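# Move one bottle from cabinet upright onto bench

## Task

Take exactly one bottle out of the cabinet and set it down standing upright on the bench. The two remaining bottles must stay inside the cabinet.

## Robot and tools

Robot: two arms, left_arm and right_arm, each with a two-finger gripper. Each arm rides on its own carriage on a single floor track: left_rail carries left_arm and is always the one toward +y; right_rail carries right_arm. The names do not match image sides. An arm base sits at x = 0, y = its carriage position_m, z = 0.04 m, and faces +x.

Scene frame (used in results): fixed to the table, table top at z = 0, +z up, +x the direction the arms face, +y to their left. The track runs along y at x = 0, with y = 0 at its middle; the table edge is at x = 0.17 m. Positions are in metres, orientation as a wxyz quaternion, velocities in m/s and rad/s.

Gripper axes: fingers point along the gripper's +z and close along its y. end_effector_position is the spot between the pads when closed; fingertips extend about 33 mm past it (about 9 mm when wide open). A block juts roughly 10 cm toward the gripper's +x. Gripping near the fingertip quarter of the pads is firm; deeper toward the palm the fingers fold, which can loosen narrow parts. Fingers pressed tip-first on a surface fold easily.

The 18-number row (used by execute_actions and move): left_arm dx, dy, dz, rx, ry, rz, left_gripper position, force_limit, speed, then the same nine for right_arm/right_gripper. Always send all 18, even when one arm is idle. All values are in [-1, 1]. The six pose numbers are an offset, not a pose: they count from that arm's Hand target as it stood when the action or move began, expressed in the Hand target's own axes. 1.0 equals 0.6 m for dx/dy/dz or 180 degrees for rx/ry/rz; rx, ry, rz form one rotation vector. Every row within one action counts from the same start, so a repeated offset in a new action moves further. Six zeros re-request the current Hand target. Gripper position: +1 fully open (140 mm), pads meet near -0.8, -1 closes until blocked. force_limit: -1 soft (about 14 N) to +1 (about 58 N); speed: -1 slow (about 30 mm/s) to +1 (about 250 mm/s); faster closes squeeze harder. Both start at +1. A 0 is a real command, so resend the last gripper values to leave it unchanged.

execute_actions(actions, cameras): actions run in order. Each action may hold "rows" (up to 15 rows, one per 1/30 s step), "steps" (1 to 450, default 15, at least one per row), "until" (ends early when conditions on left_rail/right_rail hold, e.g. {"all": {"status": "ended"}} or {"left_rail": {"position_status": ["!=", "moving"]}}; numbers need a comparison like "<", ">="), and rail commands. After the last row the arm keeps heading to that row's target. For gentle motion ramp offsets by small increments per row (0.01 per row is 0.18 m/s). Images come back only for an empty actions list or when cameras names them.

Rails: {"left_rail": {"position_m": ...}} with left_rail -0.8 to 1.5 m, right_rail -1.5 to 0.8 m; speed_m_s 0.01 to 1; acceleration_factor 0.1 to 1; {"stop": true} brakes. Carriages stay about 0.7 m apart or more; send goals at least 0.78 m from the other. Drive, then wait with an until on position_status != moving before placing the gripper. Rows ride along with a moving carriage.

move(target, speed, blend, stop_force, zero, blocking, cameras): straight-line paths for both grippers. target is one 18-number row or a list of up to 15 rows, each offset from the same starting Hand targets. speed in m/s, 0.002 to 3.2, default 0.25. blend in m rounds corners in a list. stop_force in N, 4 to 120, ends an arm's path on contact (not reliable while rotating, and it may miss light pushes on loose items). zero (default true) re-zeroes before the move. blocking=false returns early; then use wait or stop before new rows or moves. Result adds a move: line (done, off_target, held, fault, and limits such as paced or held). Paths do not avoid obstacles; keep paths away from the arm's own base.

wait(seconds 0 to 10); stop() brakes a running move; zoom_image(camera, region [x0,y0,x1,y1] pixels, at most 504 by 504) for cam_high, cam_front, cam_side, cam_left_wrist, cam_right_wrist (all 672x504); zero_wrist_force(arm); finished_scene(scene: this scene's number), which is irreversible.

Result lines: end_effector pose and velocities, Hand target (base for the next offsets), Tool commands, Joint positions/velocities (rail, then six joints), joint torques, Wrist force/torque in the gripper's axes plus a peak line, rail position_m, position_status (moving, done, contact_stop, time_out, stopped, stopped_with_arm, stopped_for_other_arm, stopped_for_other_carriage), position_answer (taken/not_taken). object_status: 0 moving, 1 blocked while opening, 2 blocked while closing (a grip), 3 reached target or pads met. After closing with -1, confirm 2. position_measured is in counts: 3 open, 230 pads touching.

Avoid: dropping or tossing the bottle, knocking the other bottles or letting anything leave the table (the track and the metal strip count as off). Commanding past a firm contact can trigger a fault stop; net force near 150 N or joint torque limits stop an arm for 10 s. Do not let the arms or carriages press on each other. Long stretched holds heat motors. Let motion settle before finishing.

Each tool is called after "Call:" as a command line: name --argument value for each argument, lists and objects as JSON in quotes; but a table of rows of numbers goes row by row, as --pt "numbers of a row", without its own name.

## Session

Call:
execute_actions --actions '[]'

Scene clock: 0.00 s.
left_arm: end_effector_position=(+0.3563, +1.0746, +0.5790) position_measured=3 object_status=3 end_effector_quat_wxyz=(+0.000, +0.000, +1.000, +0.000) | right_arm: end_effector_position=(+0.3563, -1.0343, +0.5790) position_measured=3 object_status=3 end_effector_quat_wxyz=(+0.000, +0.000, +1.000, +0.000)
Joint positions: left_arm=[0.996 -0.28 -2.157 1.821 -1.235 -1.571 -0.28] | right_arm=[-1.113 -0.281 -2.157 1.821 -1.235 -1.571 -0.28]
Joint velocities: within noise
Joint torques (N m): no reading
Wrist force (N): no reading
Wrist torque (N m): no reading
Wrist force, peak (N): no reading
Hand target: left_arm +0.3563, +1.0746, +0.5790; +0.000, +0.000, +1.000, +0.000 | right_arm +0.3563, -1.0343, +0.5790; +0.000, +0.000, +1.000, +0.000
Tool commands: left_gripper/position=+1.0 left_gripper/force_limit=+1.0 left_gripper/speed=+1.0 right_gripper/position=+1.0 right_gripper/force_limit=+1.0 right_gripper/speed=+1.0
left_rail: position_m=0.996 position_status=done
right_rail: position_m=-1.113 position_status=done

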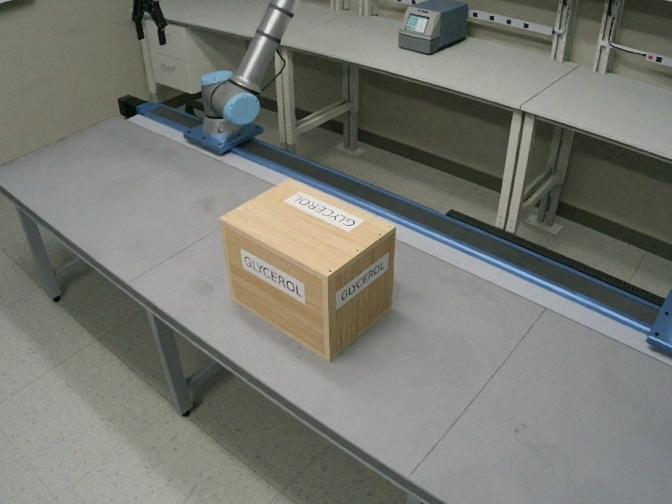

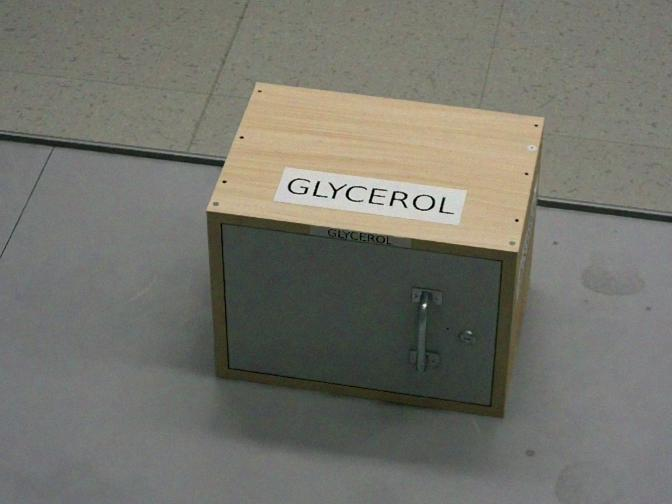

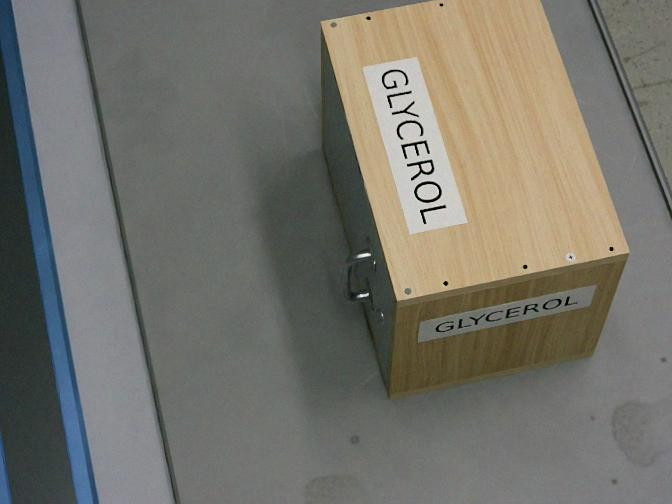

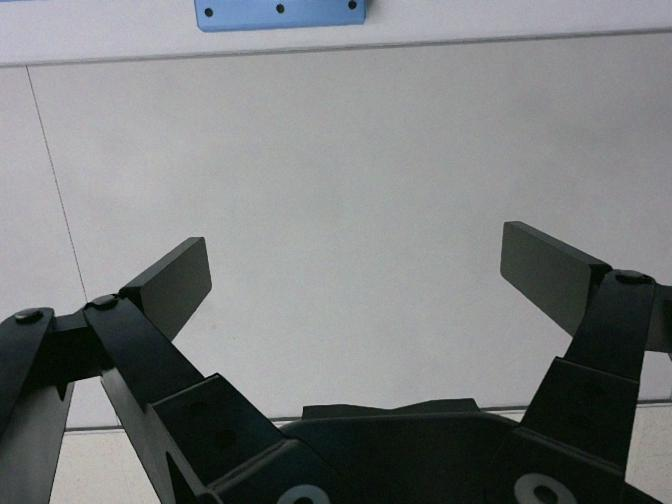

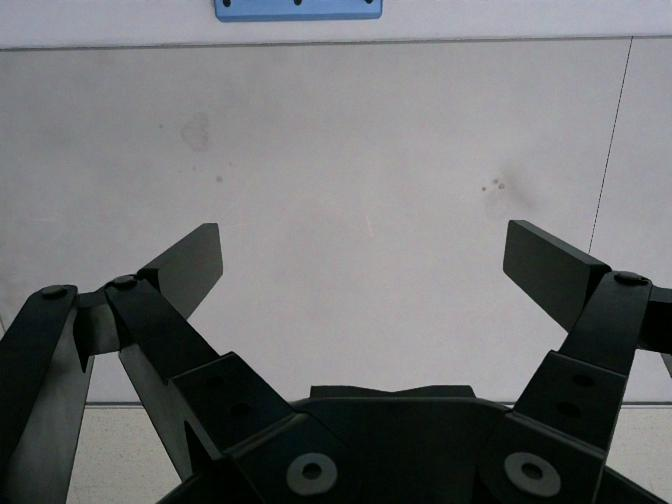

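Call:
zoom_image --camera "cam_front" --region '[380, 260, 500, 400]'

Call:
zoom_image --camera "cam_side" --region '[310, 210, 440, 340]'

Scaled by 3.600.

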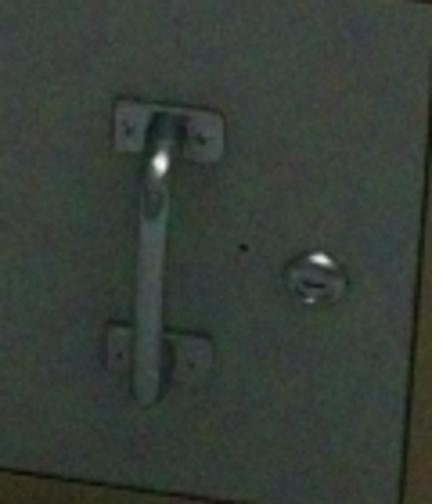

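Scaled by 3.877.

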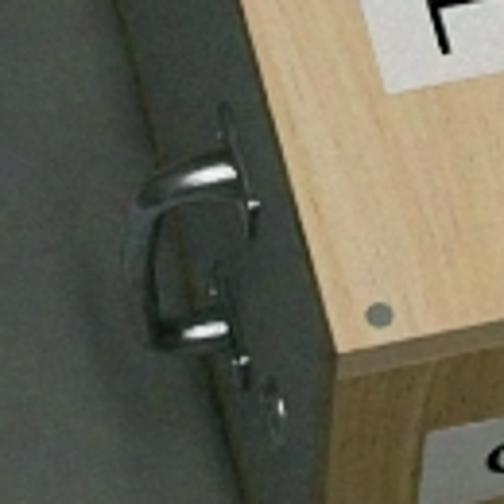

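Call:
execute_actions --actions '[{"right_rail":{"position_m":-0.25,"speed_m_s":0.6},"steps":330,"until":{"right_rail":{"position_status":["!=","moving"]}}}]'

Call:
move --pt "0 0 0 0 0 0 1 1 1 0 0 0 0 0 0.5 -0.1 -1 0" --pt "0 0 0 0 0 0 1 1 1 0 0 0 0 0 1 -0.1 -1 0" --pt "0 0 0 0 0 0 1 1 1 0.043 0.093 0.625 -0.5 0 0.866 -0.1 -1 0" --blend '[0.03,0.03,0]' --speed 0.5 --cameras '["cam_high","cam_front","cam_side","cam_right_wrist"]'

Scene clock: 41.17 s.
left_arm: end_effector_position=(+0.3563, +1.0746, +0.5790) position_measured=3 object_status=3 end_effector_quat_wxyz=(+0.000, +0.000, +1.000, +0.000) | right_arm: end_effector_position=(+0.3563, -0.1714, +0.5790) position_measured=3 object_status=3 end_effector_quat_wxyz=(+0.000, +0.000, +1.000, +0.000)
Joint positions: left_arm=[0.996 -0.28 -2.157 1.821 -1.235 -1.571 -0.28] | right_arm=[-0.25 -0.281 -2.157 1.821 -1.235 -1.571 -0.28]
Joint torques (N m): left_arm=[-0.85 -1.3 -51.43 -5.23 0.36 -0.53] | right_arm=[1.9 2.09 -47.15 -5.03 -0.45 -0.46]
Wrist force (N): left_arm=[-0.4 0.0 0.2] | right_arm=[-0.1 0.2 -0.2]
Wrist torque (N m): left_arm=[0.00 0.10 0.00] | right_arm=[0.05 0.01 0.00]
Wrist force, peak (N): left_arm=[-0.9 -0.3 0.7] | right_arm=[0.5 2.1 0.0]
Hand target: left_arm +0.3563, +1.0746, +0.5790; +0.000, +0.000, +1.000, +0.000 | right_arm +0.3563, -0.1714, +0.5790; +0.000, +0.000, +1.000, +0.000
Tool commands: left_gripper/position=+1.0 left_gripper/force_limit=+1.0 left_gripper/speed=+1.0 right_gripper/position=+1.0 right_gripper/force_limit=+1.0 right_gripper/speed=+1.0
left_rail: position_m=0.996 position_status=done
right_rail: position_m=-0.250 speed_m_s=0.60 position_status=done

Scene clock: 47.30 s.
left_arm: end_effector_position=(+0.3563, +1.0746, +0.5790) position_measured=3 object_status=3 end_effector_quat_wxyz=(+0.000, +0.000, +1.000, +0.000) | right_arm: end_effector_position=(+0.3445, -0.1328, +0.2937) position_measured=141 object_status=3 end_effector_quat_wxyz=(+0.023, +0.935, -0.007, +0.353)
Joint positions: left_arm=[0.996 -0.28 -2.157 1.821 -1.235 -1.571 -0.28] | right_arm=[-0.25 -0.491 -2.965 2.707 -1.991 -1.298 2.762]
Joint torques (N m): left_arm=[-1.58 1.06 -49.99 -5.26 0.1 -0.04] | right_arm=[16.34 48.82 -61.53 -9.9 -3.31 1.79]
Wrist force (N): left_arm=[-0.2 -0.3 0.6] | right_arm=[1.2 -0.1 -0.8]
Wrist torque (N m): left_arm=[-0.07 0.06 -0.01] | right_arm=[0.06 -0.22 -0.43]
Wrist force, peak (N): left_arm=[-0.5 -0.6 0.6] | right_arm=[-13.9 -2.1 12.2]
Hand target: left_arm +0.3563, +1.0746, +0.5790; +0.000, +0.000, +1.000, +0.000 | right_arm +0.3446, -0.1326, +0.2937; +0.023, +0.936, -0.007, +0.352 (not the last commanded pose)
Off the commanded pose: left_arm 0.000 m, 0 deg | right_arm 0.092 m, 19 deg.
left_rail: position_m=0.996 position_status=done
right_rail: position_m=-0.250 speed_m_s=0.60 position_status=done
move: held (right_arm; a check stopped the path); blend cut to 0 m at target 1; limits=held
pose unreachable (right arm): on one or more control steps of this call, first in action 0 (counted from 0), this arm could not follow its commanded pose, so it was not sent that pose on those steps. It may still have moved: this result reports where it is.
cause: moving toward the commanded pose would bring two parts of the arm too close to each other (joints 3 (shoulder lift) and 4 (elbow) lie between them).
camera_calibration:
cam_right_wrist: T_world_to_cam=[[-0.0342503, -0.999078, 0.0258922, -0.118379], [-0.922873, 0.0216733, -0.384495, 0.433224], [0.383579, -0.0370642, -0.922764, 0.31549], [0, 0, 0, 1]] pos_world=[0.274741, -0.115966, 0.46076]
Images, in order (width x height): cam_high 672x504, cam_front 672x504, cam_side 672x504, cam_right_wrist 672x504.

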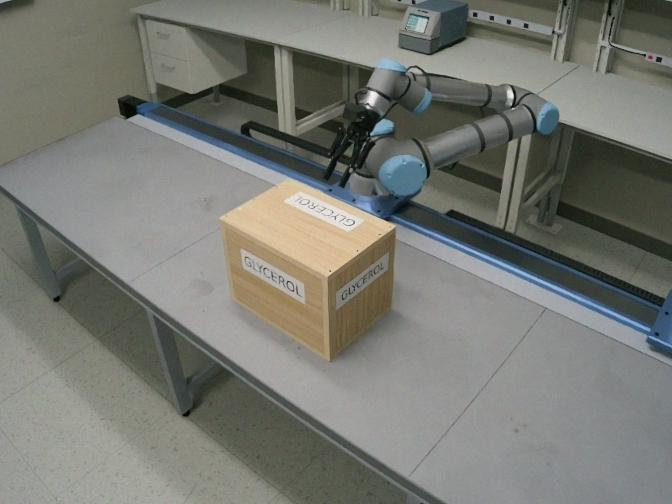

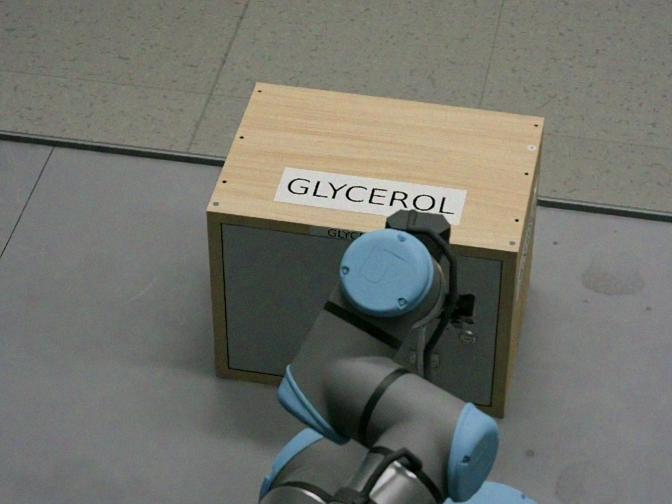

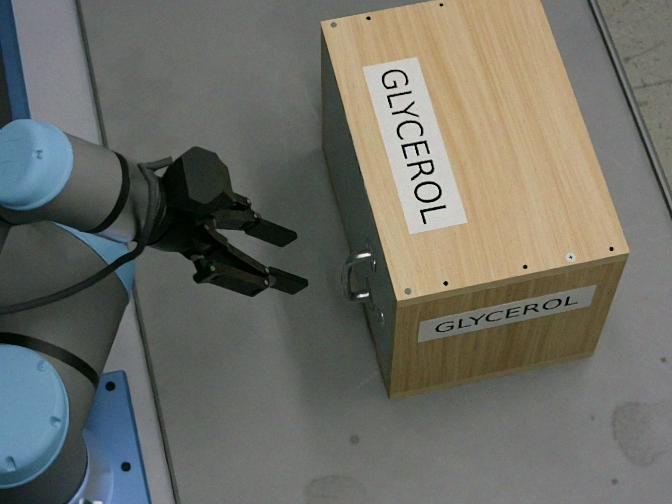

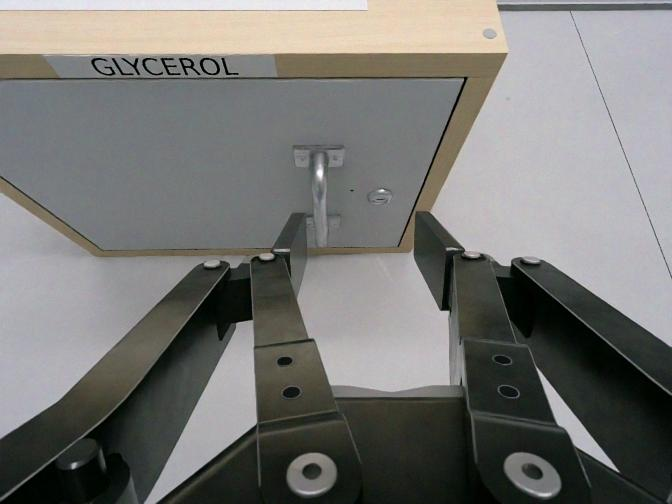

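Call:
execute_actions --actions '[{"right_rail":{"position_m":-0.6},"steps":200,"until":{"right_rail":{"position_status":["!=","moving"]}}}]'

Call:
move --target '[0,0,0,0,0,0,1,1,1,-0.115,-0.614,0.067,0.015,0.1043,0.0035,-0.1,-1,0]' --speed 0.3 --cameras '["cam_side","cam_front","cam_right_wrist"]'

Scene clock: 59.03 s.
left_arm: end_effector_position=(+0.3563, +1.0746, +0.5790) position_measured=3 object_status=3 end_effector_quat_wxyz=(+0.000, +0.000, +1.000, +0.000) | right_arm: end_effector_position=(+0.3446, -0.4827, +0.2937) position_measured=141 object_status=3 end_effector_quat_wxyz=(+0.023, +0.936, -0.007, +0.352)
Joint positions: left_arm=[0.996 -0.28 -2.157 1.821 -1.235 -1.571 -0.28] | right_arm=[-0.6 -0.484 -2.96 2.708 -1.998 -1.303 2.768]
Joint torques (N m): left_arm=[-0.14 1.13 -50.92 -5.2 0.24 -0.33] | right_arm=[16.32 50.01 -37.35 -10.07 -3.48 1.78]
Wrist force (N): left_arm=[-0.3 -0.3 0.3] | right_arm=[0.9 0.0 -0.7]
Wrist torque (N m): left_arm=[-0.05 0.06 0.00] | right_arm=[0.07 -0.14 -0.43]
Wrist force, peak (N): left_arm=[0.1 -0.2 0.9] | right_arm=[1.4 -1.7 -0.9]
Hand target: left_arm +0.3563, +1.0746, +0.5790; +0.000, +0.000, +1.000, +0.000 | right_arm +0.3446, -0.4827, +0.2937; +0.023, +0.936, -0.007, +0.352 (not the last commanded pose)
Tool commands: left_gripper/position=+1.0 left_gripper/force_limit=+1.0 left_gripper/speed=+1.0 right_gripper/position=-0.1 right_gripper/force_limit=-1.0 right_gripper/speed=+0.0
Off the commanded pose: left_arm 0.000 m, 0 deg | right_arm 0.092 m, 19 deg.
left_rail: position_m=0.996 position_status=done
right_rail: position_m=-0.600 speed_m_s=0.60 position_status=done

Scene clock: 60.37 s.
left_arm: end_effector_position=(+0.3563, +1.0746, +0.5790) position_measured=3 object_status=3 end_effector_quat_wxyz=(+0.000, +0.000, +1.000, +0.000) | right_arm: end_effector_position=(+0.3309, -0.3776, +0.2660) position_measured=141 object_status=3 end_effector_quat_wxyz=(-0.081, +0.908, +0.039, +0.410)
Joint positions: left_arm=[0.996 -0.28 -2.157 1.821 -1.235 -1.571 -0.28] | right_arm=[-0.6 -0.208 -2.974 2.838 -2.245 -1.237 2.993]
Joint torques (N m): left_arm=[-0.44 0.6 -50.29 -5.36 0.32 -0.3] | right_arm=[-12 26.14 -62.89 -1.6 2.16 -2.56]
Wrist force (N): left_arm=[-0.2 0.3 0.6] | right_arm=[1.4 0.1 -1.5]
Wrist torque (N m): left_arm=[0.07 0.05 -0.01] | right_arm=[0.12 -0.25 -0.19]
Wrist force, peak (N): left_arm=[0.0 -0.2 0.8] | right_arm=[-7.7 -5.3 3.9]
Hand target: left_arm +0.3563, +1.0746, +0.5790; +0.000, +0.000, +1.000, +0.000 | right_arm +0.3308, -0.3776, +0.2660; -0.082, +0.908, +0.039, +0.410 (not the last commanded pose)
Off the commanded pose: left_arm 0.000 m, 0 deg | right_arm 0.268 m, 15 deg.
left_rail: position_m=0.996 position_status=done
right_rail: position_m=-0.600 speed_m_s=0.60 position_status=done
led back after a hold (right arm): the arm was led back toward your command in small steps, so it may still be short of it.
move: held (right_arm; a check stopped the path); limits=held
pose unreachable (right arm): on one or more control steps of this call, first in action 0 (counted from 0), this arm could not follow its commanded pose, so it was not sent that pose on those steps. It may still have moved: this result reports where it is.
cause: moving toward the commanded pose would bring two parts of the arm too close to each other (joints 4 (elbow) and 5 (wrist 1) lie between them).
camera_calibration:
cam_right_wrist: T_world_to_cam=[[0.133635, -0.982716, -0.128106, -0.371095], [-0.864001, -0.0522107, -0.500776, 0.398802], [0.485432, 0.177605, -0.856044, 0.31573], [0, 0, 0, 1]] pos_world=[0.240891, -0.399934, 0.42245]
Images, in order (width x height): cam_front 672x504, cam_side 672x504, cam_right_wrist 672x504.

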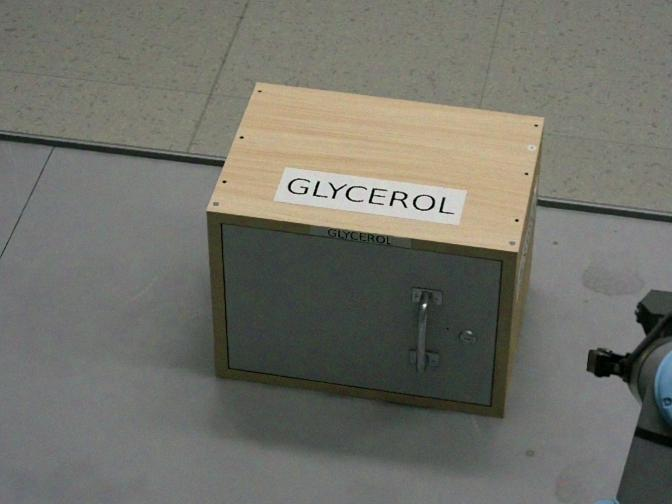

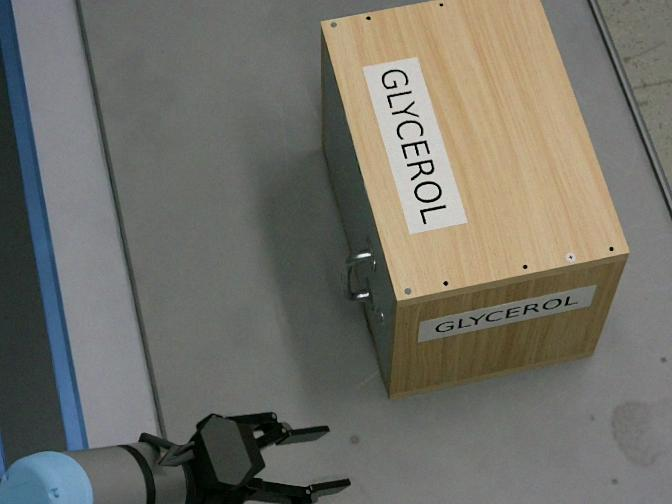

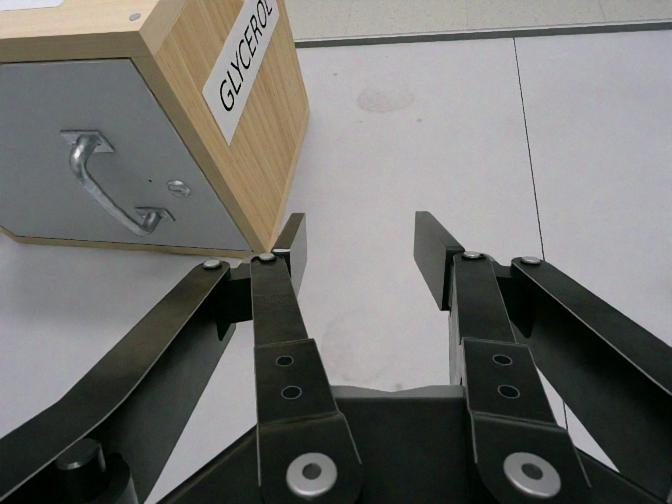

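Call:
move --pt "0 0 0 0 0 0 1 1 1 0.153 -0.222 -0.028 0 0 0 -0.1 -1 0" --pt "0 0 0 0 0 0 1 1 1 -0.077 -0.416 0.145 -0.058 0.063 -0.0046 -0.1 -1 0" --speed 0.3 --blend '[0.02,0]' --cameras '["cam_side","cam_front","cam_right_wrist"]'

Scene clock: 71.10 s.
left_arm: end_effector_position=(+0.3563, +1.0746, +0.5790) position_measured=3 object_status=3 end_effector_quat_wxyz=(+0.000, +0.000, +1.000, +0.000) | right_arm: end_effector_position=(+0.3302, -0.1166, +0.2038) position_measured=141 object_status=3 end_effector_quat_wxyz=(+0.001, +0.866, +0.000, +0.500)
Joint positions: left_arm=[0.996 -0.28 -2.157 1.821 -1.235 -1.571 -0.28] | right_arm=[-0.6 1.131 -1.379 2.518 -3.344 -2.472 3.958]
Joint torques (N m): left_arm=[0.71 -0.11 -50.66 -5.09 0.26 -0.7] | right_arm=[16.13 -29.92 -35.29 -1.37 -6.42 1.67]
Wrist force (N): left_arm=[-0.1 0.2 0.5] | right_arm=[0.5 0.1 -1.0]
Wrist torque (N m): left_arm=[0.05 0.03 0.00] | right_arm=[0.11 -0.03 -0.48]
Wrist force, peak (N): left_arm=[-0.3 -0.8 0.7] | right_arm=[3.3 -0.4 -2.9]
Hand target: left_arm +0.3563, +1.0746, +0.5790; +0.000, +0.000, +1.000, +0.000 | right_arm +0.3302, -0.1166, +0.2038; +0.001, +0.866, +0.000, +0.500
Off the commanded pose: left_arm 0.000 m, 0 deg | right_arm 0.000 m, 0 deg.
left_rail: position_m=0.996 position_status=done
right_rail: position_m=-0.600 speed_m_s=0.60 position_status=done
move: done
camera_calibration:
cam_right_wrist: T_world_to_cam=[[-0.00198855, -0.99993, -0.0116994, -0.103474], [-0.751717, 0.00921033, -0.659421, 0.383136], [0.659483, 0.00748337, -0.751682, 0.117769], [0, 0, 0, 1]] pos_world=[0.210137, -0.107877, 0.339962]
Images, in order (width x height): cam_front 672x504, cam_side 672x504, cam_right_wrist 672x504.

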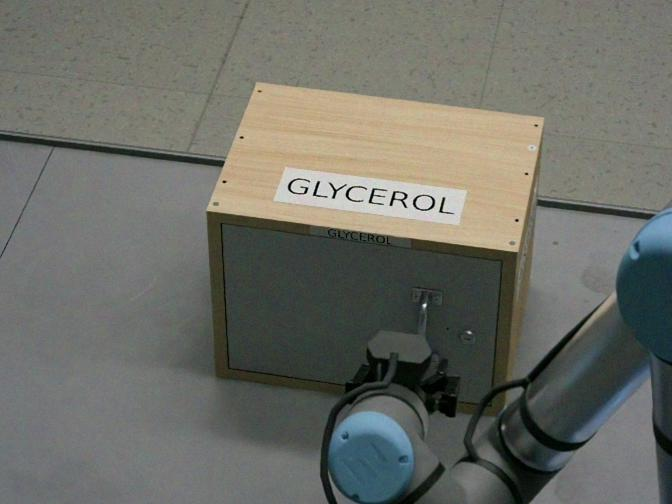

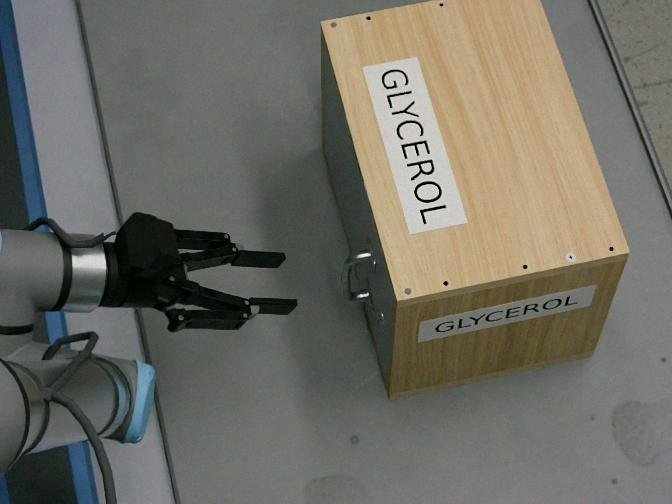

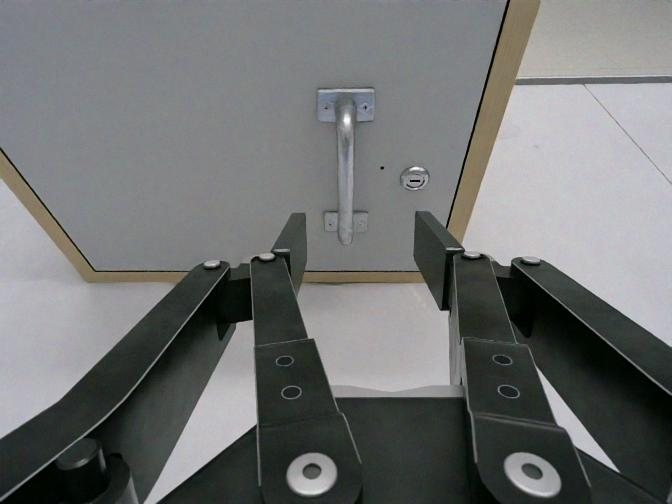

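Call:
move --target '[0,0,0,0,0,0,1,1,1,0.0043,-0.008,0.171,0,0,0,-0.1,-1,0]' --speed 0.08 --stop_force 15 --cameras '["cam_side","cam_right_wrist"]'

Scene clock: 78.27 s.
left_arm: end_effector_position=(+0.3563, +1.0746, +0.5790) position_measured=3 object_status=3 end_effector_quat_wxyz=(+0.000, +0.000, +1.000, +0.000) | right_arm: end_effector_position=(+0.4204, -0.1120, +0.1547) position_measured=141 object_status=3 end_effector_quat_wxyz=(+0.001, +0.866, +0.000, +0.500)
Joint positions: left_arm=[0.996 -0.28 -2.157 1.821 -1.235 -1.571 -0.28] | right_arm=[-0.6 0.967 -1.191 2.477 -3.633 -2.366 3.77]
Joint torques (N m): left_arm=[0.21 3.64 -50.26 -5.18 0.46 -0.63] | right_arm=[-12.15 -39.3 -29.18 -9.47 1.78 -2.56]
Wrist force (N): left_arm=[-0.3 0.0 0.0] | right_arm=[0.6 0.0 -0.4]
Wrist torque (N m): left_arm=[0.01 0.06 0.00] | right_arm=[0.09 -0.05 -0.20]
Wrist force, peak (N): left_arm=[-0.5 -0.1 1.0] | right_arm=[0.1 0.1 -1.8]
Hand target: left_arm +0.3563, +1.0746, +0.5790; +0.000, +0.000, +1.000, +0.000 | right_arm +0.4204, -0.1120, +0.1547; +0.001, +0.866, +0.000, +0.500
Off the commanded pose: left_arm 0.000 m, 0 deg | right_arm 0.000 m, 0 deg.
left_rail: position_m=0.996 position_status=done
right_rail: position_m=-0.600 speed_m_s=0.60 position_status=done
move: done
camera_calibration:
cam_right_wrist: T_world_to_cam=[[-0.00226328, -0.999931, -0.0115411, -0.0991338], [-0.751666, 0.00931297, -0.659478, 0.418456], [0.65954, 0.00718247, -0.751636, 0.0213453], [0, 0, 0, 1]] pos_world=[0.300237, -0.103177, 0.290862]
Images, in order (width x height): cam_side 672x504, cam_right_wrist 672x504.

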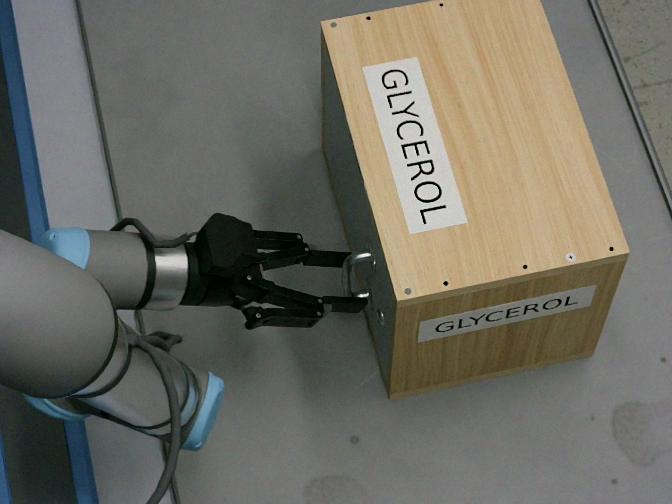

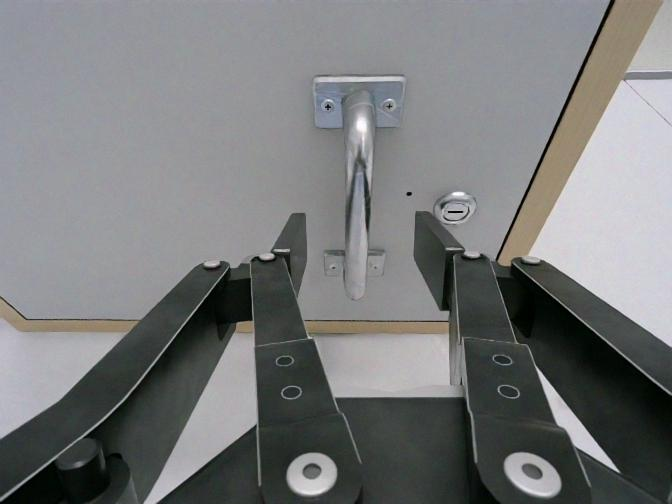

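Call:
execute_actions --actions '[{"rows":[[0,0,0,0,0,0,1,1,1,0,0,0,0,0,0,-1,0,-1]],"steps":75}]'

Call:
move --pt "0 0 0 0 0 0 1 1 1 -0.039 -0.014 -0.0675 -0.024 0 0.014 -1 0 -1" --pt "0 0 0 0 0 0 1 1 1 -0.0763 -0.0437 -0.132 -0.048 0 0.028 -1 0 -1" --pt "0 0 0 0 0 0 1 1 1 -0.1107 -0.088 -0.1915 -0.072 0 0.042 -1 0 -1" --speed 0.05 --blend '[0.02,0.02,0]' --stop_force 60 --cameras '["cam_side","cam_front","cam_right_wrist"]'

Scene clock: 89.53 s.
left_arm: end_effector_position=(+0.3563, +1.0746, +0.5790) position_measured=3 object_status=3 end_effector_quat_wxyz=(+0.000, +0.000, +1.000, +0.000) | right_arm: end_effector_position=(+0.4204, -0.1119, +0.1547) position_measured=214 object_status=2 end_effector_quat_wxyz=(+0.001, +0.866, +0.000, +0.500)
Joint positions: left_arm=[0.996 -0.28 -2.157 1.821 -1.235 -1.571 -0.28] | right_arm=[-0.6 0.967 -1.191 2.477 -3.633 -2.366 3.77]
Joint torques (N m): left_arm=[-0.1 2.19 -50.67 -4.8 0.67 -0.42] | right_arm=[-11.7 -41.25 4.28 -0.74 -10.9 -2.53]
Wrist force (N): left_arm=[-0.4 -0.1 0.4] | right_arm=[-0.5 -19.3 1.2]
Wrist torque (N m): left_arm=[-0.03 0.08 0.00] | right_arm=[0.28 -0.03 -0.07]
Wrist force, peak (N): left_arm=[-0.8 0.1 0.7] | right_arm=[-0.9 -20.5 0.3]
Hand target: left_arm +0.3563, +1.0746, +0.5790; +0.000, +0.000, +1.000, +0.000 | right_arm +0.4204, -0.1120, +0.1547; +0.001, +0.866, +0.000, +0.500
Off the commanded pose: left_arm 0.000 m, 0 deg | right_arm 0.000 m, 0 deg.
left_rail: position_m=0.996 position_status=done
right_rail: position_m=-0.600 speed_m_s=0.60 position_status=done

Scene clock: 93.60 s.
left_arm: end_effector_position=(+0.3563, +1.0746, +0.5790) position_measured=3 object_status=3 end_effector_quat_wxyz=(+0.000, +0.000, +1.000, +0.000) | right_arm: end_effector_position=(+0.2877, -0.0590, +0.1546) position_measured=214 object_status=2 end_effector_quat_wxyz=(+0.065, +0.859, -0.114, +0.496)
Joint positions: left_arm=[0.996 -0.28 -2.157 1.821 -1.235 -1.571 -0.28] | right_arm=[-0.6 1.28 -1.279 2.304 -2.643 -2.617 4.657]
Joint torques (N m): left_arm=[0.12 3 -50.48 -5.25 0.41 -0.42] | right_arm=[21.1 -62.4 -28.98 2.21 -2.88 1.57]
Wrist force (N): left_arm=[-0.3 -0.2 0.1] | right_arm=[8.7 -14.9 6.1]
Wrist torque (N m): left_arm=[-0.05 0.07 0.00] | right_arm=[-0.03 0.09 -0.35]
Wrist force, peak (N): left_arm=[-0.9 0.0 0.5] | right_arm=[4.0 -22.0 4.0]
Hand target: left_arm +0.3563, +1.0746, +0.5790; +0.000, +0.000, +1.000, +0.000 | right_arm +0.2877, -0.0590, +0.1546; +0.065, +0.859, -0.114, +0.496
Off the commanded pose: left_arm 0.000 m, 0 deg | right_arm 0.000 m, 0 deg.
left_rail: position_m=0.996 position_status=done
right_rail: position_m=-0.600 speed_m_s=0.60 position_status=done
move: done
camera_calibration:
cam_right_wrist: T_world_to_cam=[[-0.26105, -0.965241, -0.0127532, 0.030209], [-0.723347, 0.204344, -0.659555, 0.321603], [0.639236, -0.162952, -0.751548, 0.104135], [0, 0, 0, 1]] pos_world=[0.17395, -0.0195897, 0.290762]
Images, in order (width x height): cam_front 672x504, cam_side 672x504, cam_right_wrist 672x504.

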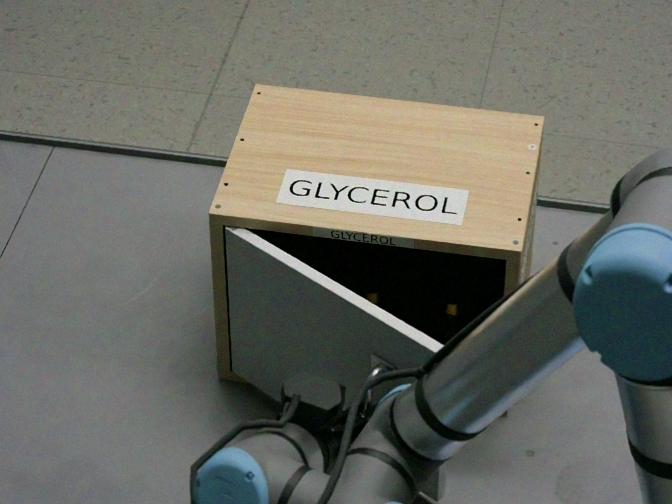

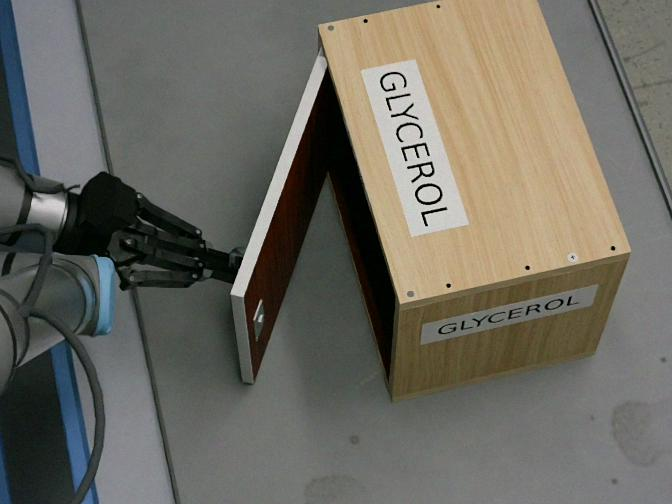

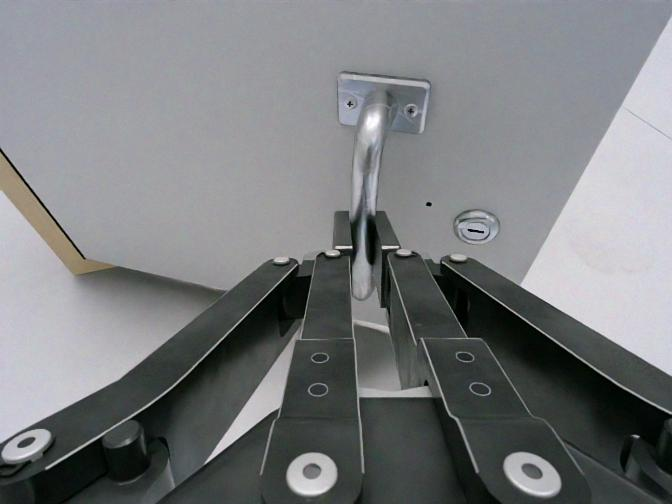

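Call:
execute_actions --actions '[{"rows":[[0,0,0,0,0,0,1,1,1,0,0,0,0,0,0,-0.1,0,-1]],"steps":60}]'

Call:
move --pt "0 0 0 0 0 0 1 1 1 0 0 -0.1 0 0 0 -0.1 0 -1" --pt "0 0 0 0 0 0 1 1 1 0.386 0.04 -0.317 0 0 0 -0.1 0 -1" --pt "0 0 0 0 0 0 1 1 1 0.527 0.224 -0.072 0.0435 -0.332 -0.0763 -1 -1 -0.5" --speed 0.25 --blend '[0.02,0.04,0]' --cameras '["cam_side","cam_front","cam_right_wrist"]'

Scene clock: 106.27 s.
left_arm: end_effector_position=(+0.3563, +1.0746, +0.5790) position_measured=3 object_status=3 end_effector_quat_wxyz=(+0.000, +0.000, +1.000, +0.000) | right_arm: end_effector_position=(+0.2877, -0.0590, +0.1546) position_measured=141 object_status=3 end_effector_quat_wxyz=(+0.065, +0.859, -0.114, +0.496)
Joint positions: left_arm=[0.996 -0.28 -2.157 1.821 -1.235 -1.571 -0.28] | right_arm=[-0.6 1.28 -1.279 2.304 -2.643 -2.617 4.657]
Joint torques (N m): left_arm=[-0.8 2.63 -50.71 -5.23 0.46 -0.47] | right_arm=[-7.31 -56.5 -29.01 -9.22 -4.39 1.41]
Wrist force (N): left_arm=[-0.1 0.2 0.5] | right_arm=[-0.3 1.2 -0.8]
Wrist torque (N m): left_arm=[0.05 0.03 0.00] | right_arm=[0.37 0.18 -0.47]
Wrist force, peak (N): left_arm=[-0.9 -0.2 0.5] | right_arm=[9.3 -15.3 5.9]
Hand target: left_arm +0.3563, +1.0746, +0.5790; +0.000, +0.000, +1.000, +0.000 | right_arm +0.2877, -0.0590, +0.1546; +0.065, +0.859, -0.114, +0.496
Off the commanded pose: left_arm 0.000 m, 0 deg | right_arm 0.000 m, 0 deg.
left_rail: position_m=0.996 position_status=done
right_rail: position_m=-0.600 speed_m_s=0.60 position_status=done

Scene clock: 111.37 s.
left_arm: end_effector_position=(+0.3563, +1.0746, +0.5790) position_measured=3 object_status=3 end_effector_quat_wxyz=(+0.000, +0.000, +1.000, +0.000) | right_arm: end_effector_position=(+0.3693, -0.2202, +0.4500) position_measured=232 object_status=3 end_effector_quat_wxyz=(+0.000, +1.000, +0.000, -0.001)
Joint positions: left_arm=[0.996 -0.28 -2.157 1.821 -1.235 -1.571 -0.28] | right_arm=[-0.6 0.464 -1.886 1.908 -1.59 -1.571 3.605]
Joint torques (N m): left_arm=[-1.46 3.65 -50.19 -5.29 0.35 -0.61] | right_arm=[-12.82 -11.73 -61.9 -1 3.31 -2.29]
Wrist force (N): left_arm=[0.2 -0.4 0.3] | right_arm=[-0.8 0.9 0.0]
Wrist torque (N m): left_arm=[-0.08 -0.04 0.00] | right_arm=[0.25 0.21 0.04]
Wrist force, peak (N): left_arm=[-0.9 -0.4 0.5] | right_arm=[-1.8 1.0 -2.1]
Hand target: left_arm +0.3563, +1.0746, +0.5790; +0.000, +0.000, +1.000, +0.000 | right_arm +0.3693, -0.2202, +0.4500; +0.000, +1.000, +0.000, -0.001
Off the commanded pose: left_arm 0.000 m, 0 deg | right_arm 0.000 m, 0 deg.
left_rail: position_m=0.996 position_status=done
right_rail: position_m=-0.600 speed_m_s=0.60 position_status=done
move: done
camera_calibration:
cam_right_wrist: T_world_to_cam=[[-0.011011, -0.99993, -0.00435798, -0.204142], [-0.946272, 0.00901136, 0.323247, 0.205466], [-0.323185, 0.00768311, -0.946305, 0.728431], [0, 0, 0, 1]] pos_world=[0.427596, -0.211576, 0.622011]
Images, in order (width x height): cam_front 672x504, cam_side 672x504, cam_right_wrist 672x504.

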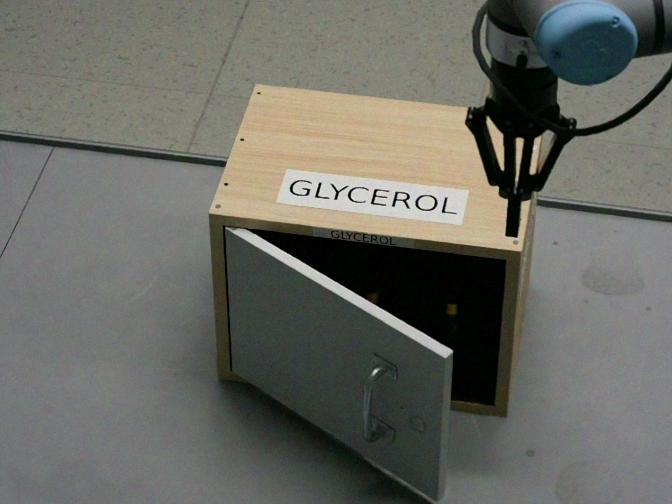

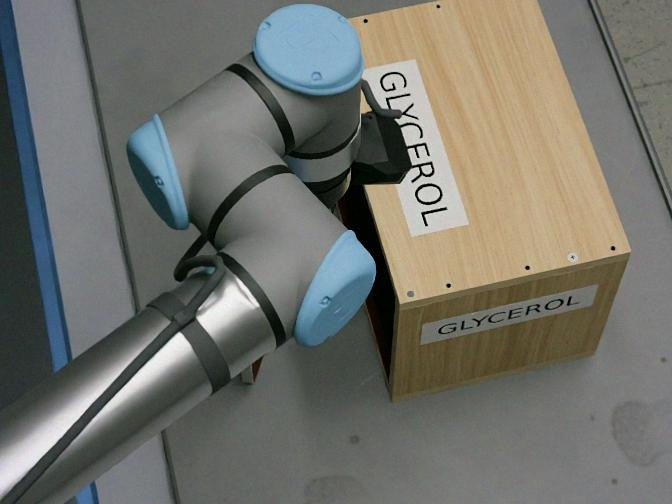

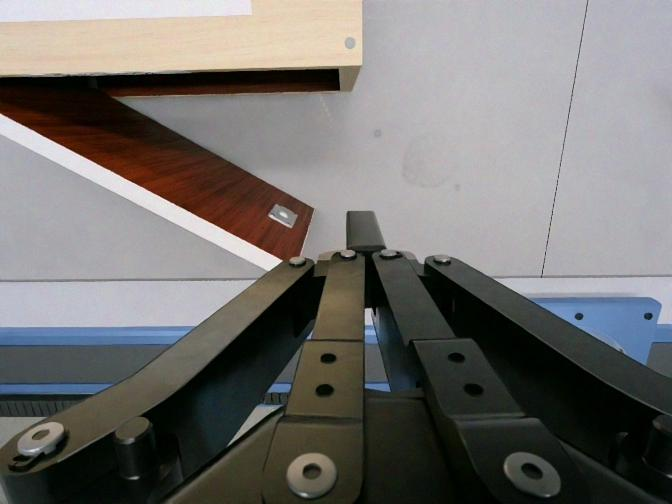

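Call:
move --pt "0 0 0 0 0 0 1 1 1 0.001 -0.117 0.367 0 0 0 -1 -1 -0.5" --pt "0 0 0 0 0 0 1 1 1 -0.132 -0.262 0.367 0 0 0 -1 -1 -0.5" --pt "0 0 0 0 0 0 1 1 1 -0.204 -0.359 0.367 0 0 0 -1 -1 -0.5" --pt "0 0 0 0 0 0 1 1 1 -0.231 -0.4695 0.367 0 0 0 -1 -1 -0.5" --pt "0 0 0 0 0 0 1 1 1 -0.227 -0.575 0.367 0 0 0 -1 -1 -0.5" --pt "0 0 0 0 0 0 1 1 1 -0.214 -0.653 0.367 0 0 0 -1 -1 -0.5" --pt "0 0 0 0 0 0 1 1 1 -0.192 -0.699 0.367 0 0 0 -1 -1 -0.5" --speed '[0.15,0.1,0.1,0.1,0.1,0.1,0.08]' --blend '[0.01,0.02,0.02,0.02,0.02,0.02,0]' --stop_force 40 --cameras '["cam_side","cam_front","cam_right_wrist"]'

Scene clock: 126.17 s.
left_arm: end_effector_position=(+0.3563, +1.0746, +0.5790) position_measured=3 object_status=3 end_effector_quat_wxyz=(+0.000, +0.000, +1.000, +0.000) | right_arm: end_effector_position=(+0.2534, +0.1989, +0.2296) position_measured=232 object_status=3 end_effector_quat_wxyz=(+0.000, +1.000, +0.000, -0.001)
Joint positions: left_arm=[0.996 -0.28 -2.157 1.821 -1.235 -1.571 -0.28] | right_arm=[-0.6 1.054 -1.273 1.698 -1.994 -1.569 4.195]
Joint torques (N m): left_arm=[0.37 3.14 -51.14 -4.89 0.84 -0.4] | right_arm=[16.01 -59.66 -59.18 -2.16 -3 1.76]
Wrist force (N): left_arm=[0.0 -0.2 0.4] | right_arm=[-4.2 4.1 -1.9]
Wrist torque (N m): left_arm=[-0.05 0.02 0.00] | right_arm=[0.44 0.50 -0.28]
Wrist force, peak (N): left_arm=[-0.7 -0.4 0.8] | right_arm=[-3.6 5.4 -1.4]
Hand target: left_arm +0.3563, +1.0746, +0.5790; +0.000, +0.000, +1.000, +0.000 | right_arm +0.2534, +0.1989, +0.2296; +0.000, +1.000, +0.000, -0.001
Off the commanded pose: left_arm 0.000 m, 0 deg | right_arm 0.000 m, 0 deg.
left_rail: position_m=0.996 position_status=done
right_rail: position_m=-0.600 speed_m_s=0.60 position_status=done
move: done; blend cut to 0.0153 m at target 6
camera_calibration:
cam_right_wrist: T_world_to_cam=[[-0.011011, -0.99993, -0.00435798, 0.212791], [-0.946272, 0.00901136, 0.323247, 0.163259], [-0.323185, 0.00768311, -0.946305, 0.479187], [0, 0, 0, 1]] pos_world=[0.311696, 0.207624, 0.401611]
Images, in order (width x height): cam_front 672x504, cam_side 672x504, cam_right_wrist 672x504.

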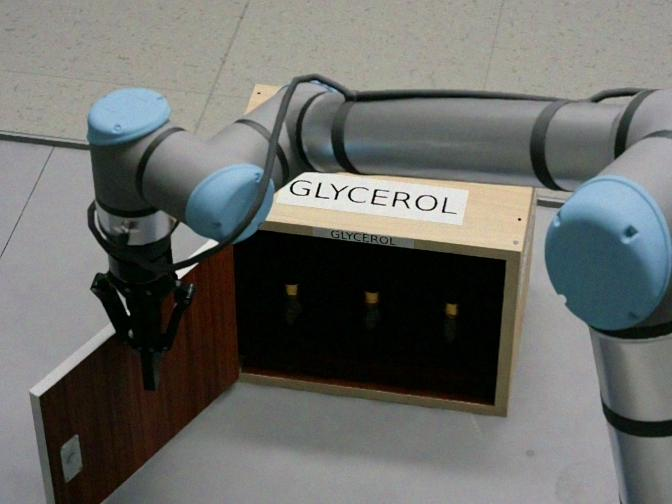

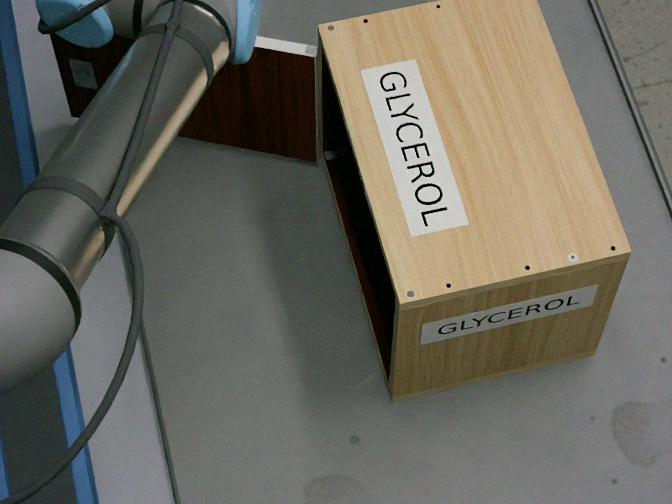

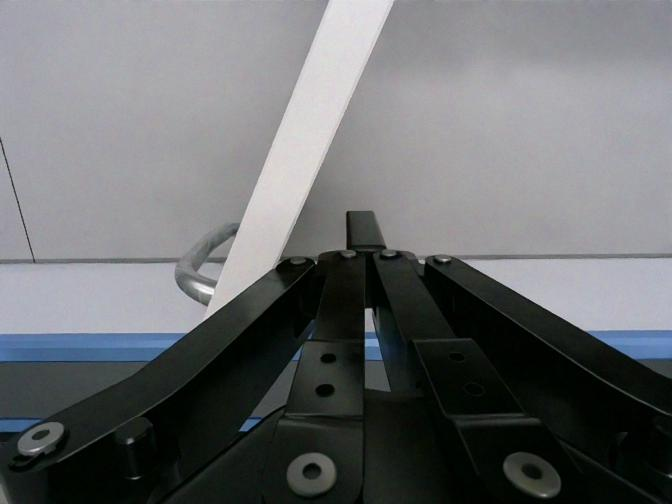

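Call:
zoom_image --camera "cam_front" --region '[230, 230, 520, 420]'

Scaled by 1.738.

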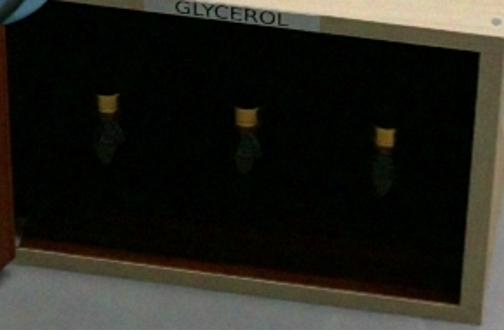

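Call:
move --pt "0 0 0 0 0 0 1 1 1 0.094 0.165 -0.05 0 0 0 -1 -1 -0.5" --pt "0 0 0 0 0 0 1 1 1 -0.0057 0.415 -0.284 0 0.25 0 -1 -1 -0.5" --pt "0 0 0 0 0 0 1 1 1 0.061 0.465 0.116 0 0.5 0 -1 -1 -0.5" --speed 0.25 --blend '[0.04,0.05,0]' --cameras '["cam_high","cam_side","cam_front","cam_right_wrist"]'

Scene clock: 142.10 s.
left_arm: end_effector_position=(+0.3563, +1.0746, +0.5790) position_measured=3 object_status=3 end_effector_quat_wxyz=(+0.000, +0.000, +1.000, +0.000) | right_arm: end_effector_position=(+0.2882, -0.0812, +0.1614) position_measured=232 object_status=3 end_effector_quat_wxyz=(+0.035, +0.742, -0.037, +0.668)
Joint positions: left_arm=[0.996 -0.28 -2.157 1.821 -1.235 -1.571 -0.28] | right_arm=[-0.6 1.34 -0.834 2.335 -3.957 -2.975 3.817]
Joint torques (N m): left_arm=[-0.61 1.9 -50.42 -5.19 0.86 -0.91] | right_arm=[17.21 -79.7 5.75 0.51 -6.16 1.83]
Wrist force (N): left_arm=[0.0 0.2 0.2] | right_arm=[-1.2 0.6 -0.2]
Wrist torque (N m): left_arm=[0.05 0.00 0.00] | right_arm=[0.27 0.39 -0.57]
Wrist force, peak (N): left_arm=[-0.4 -0.7 0.8] | right_arm=[-4.6 4.3 -1.7]
Hand target: left_arm +0.3563, +1.0746, +0.5790; +0.000, +0.000, +1.000, +0.000 | right_arm +0.2881, -0.0812, +0.1614; +0.035, +0.743, -0.037, +0.668 (not the last commanded pose)
Off the commanded pose: left_arm 0.000 m, 0 deg | right_arm 0.002 m, 8 deg.
left_rail: position_m=0.996 position_status=done
right_rail: position_m=-0.600 speed_m_s=0.60 position_status=done
led back after a hold (right arm): the arm was led back toward your command in small steps, so it may still be short of it.
move: held (right_arm; a check stopped the path); limits=held
pose unreachable (right arm): on one or more control steps of this call, first in action 0 (counted from 0), this arm could not follow its commanded pose, so it was not sent that pose on those steps. It may still have moved: this result reports where it is.
cause: moving toward the commanded pose would bring two parts of the arm too close to each other (its gripper and another part of the arm, with joints 5 (wrist 1) to 7 (wrist 3) between them, 12 mm apart when it was first held).
camera_calibration:
cam_right_wrist: T_world_to_cam=[[-0.0969818, -0.995245, -0.00900342, -0.041357], [-0.41605, 0.0487565, -0.908034, 0.269935], [0.904155, -0.0843169, -0.418801, -0.0182198], [0, 0, 0, 1]] pos_world=[0.124769, -0.0558577, 0.237107]
Images, in order (width x height): cam_high 672x504, cam_front 672x504, cam_side 672x504, cam_right_wrist 672x504.

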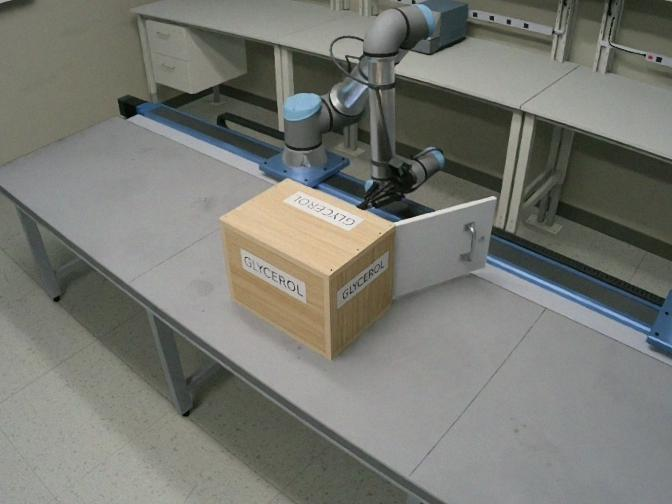

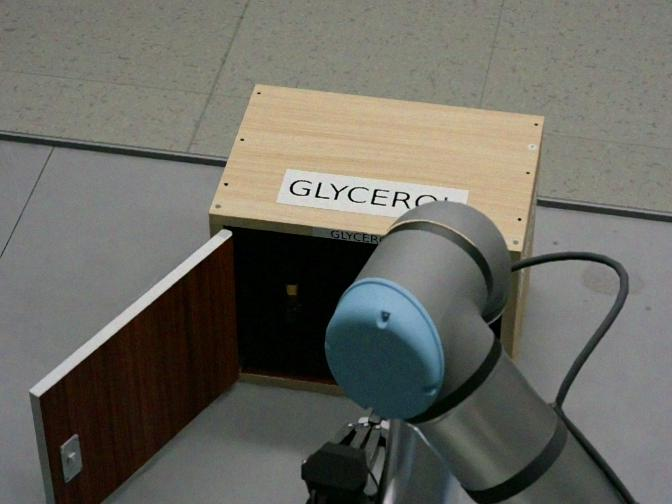

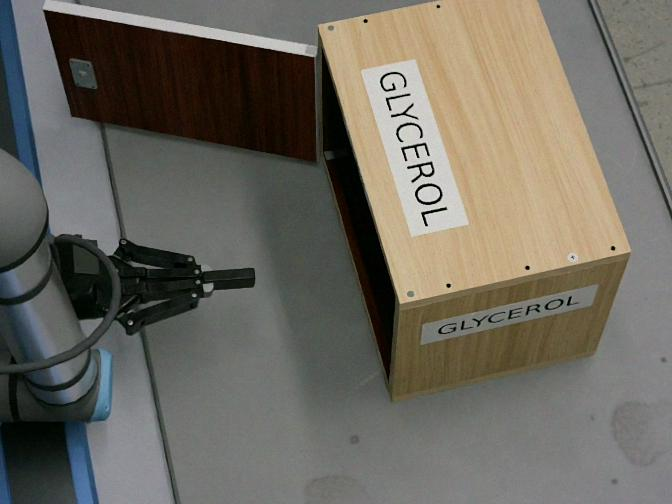

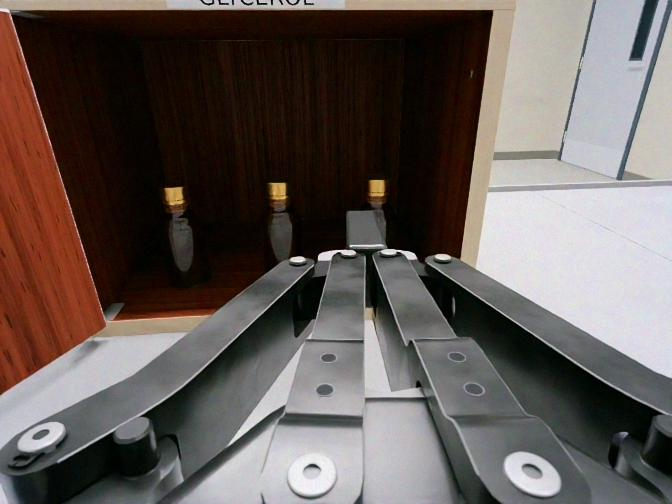

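Call:
zoom_image --camera "cam_right_wrist" --region '[130, 160, 410, 310]'

Scaled by 1.800.

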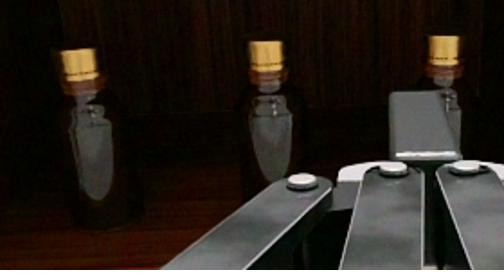

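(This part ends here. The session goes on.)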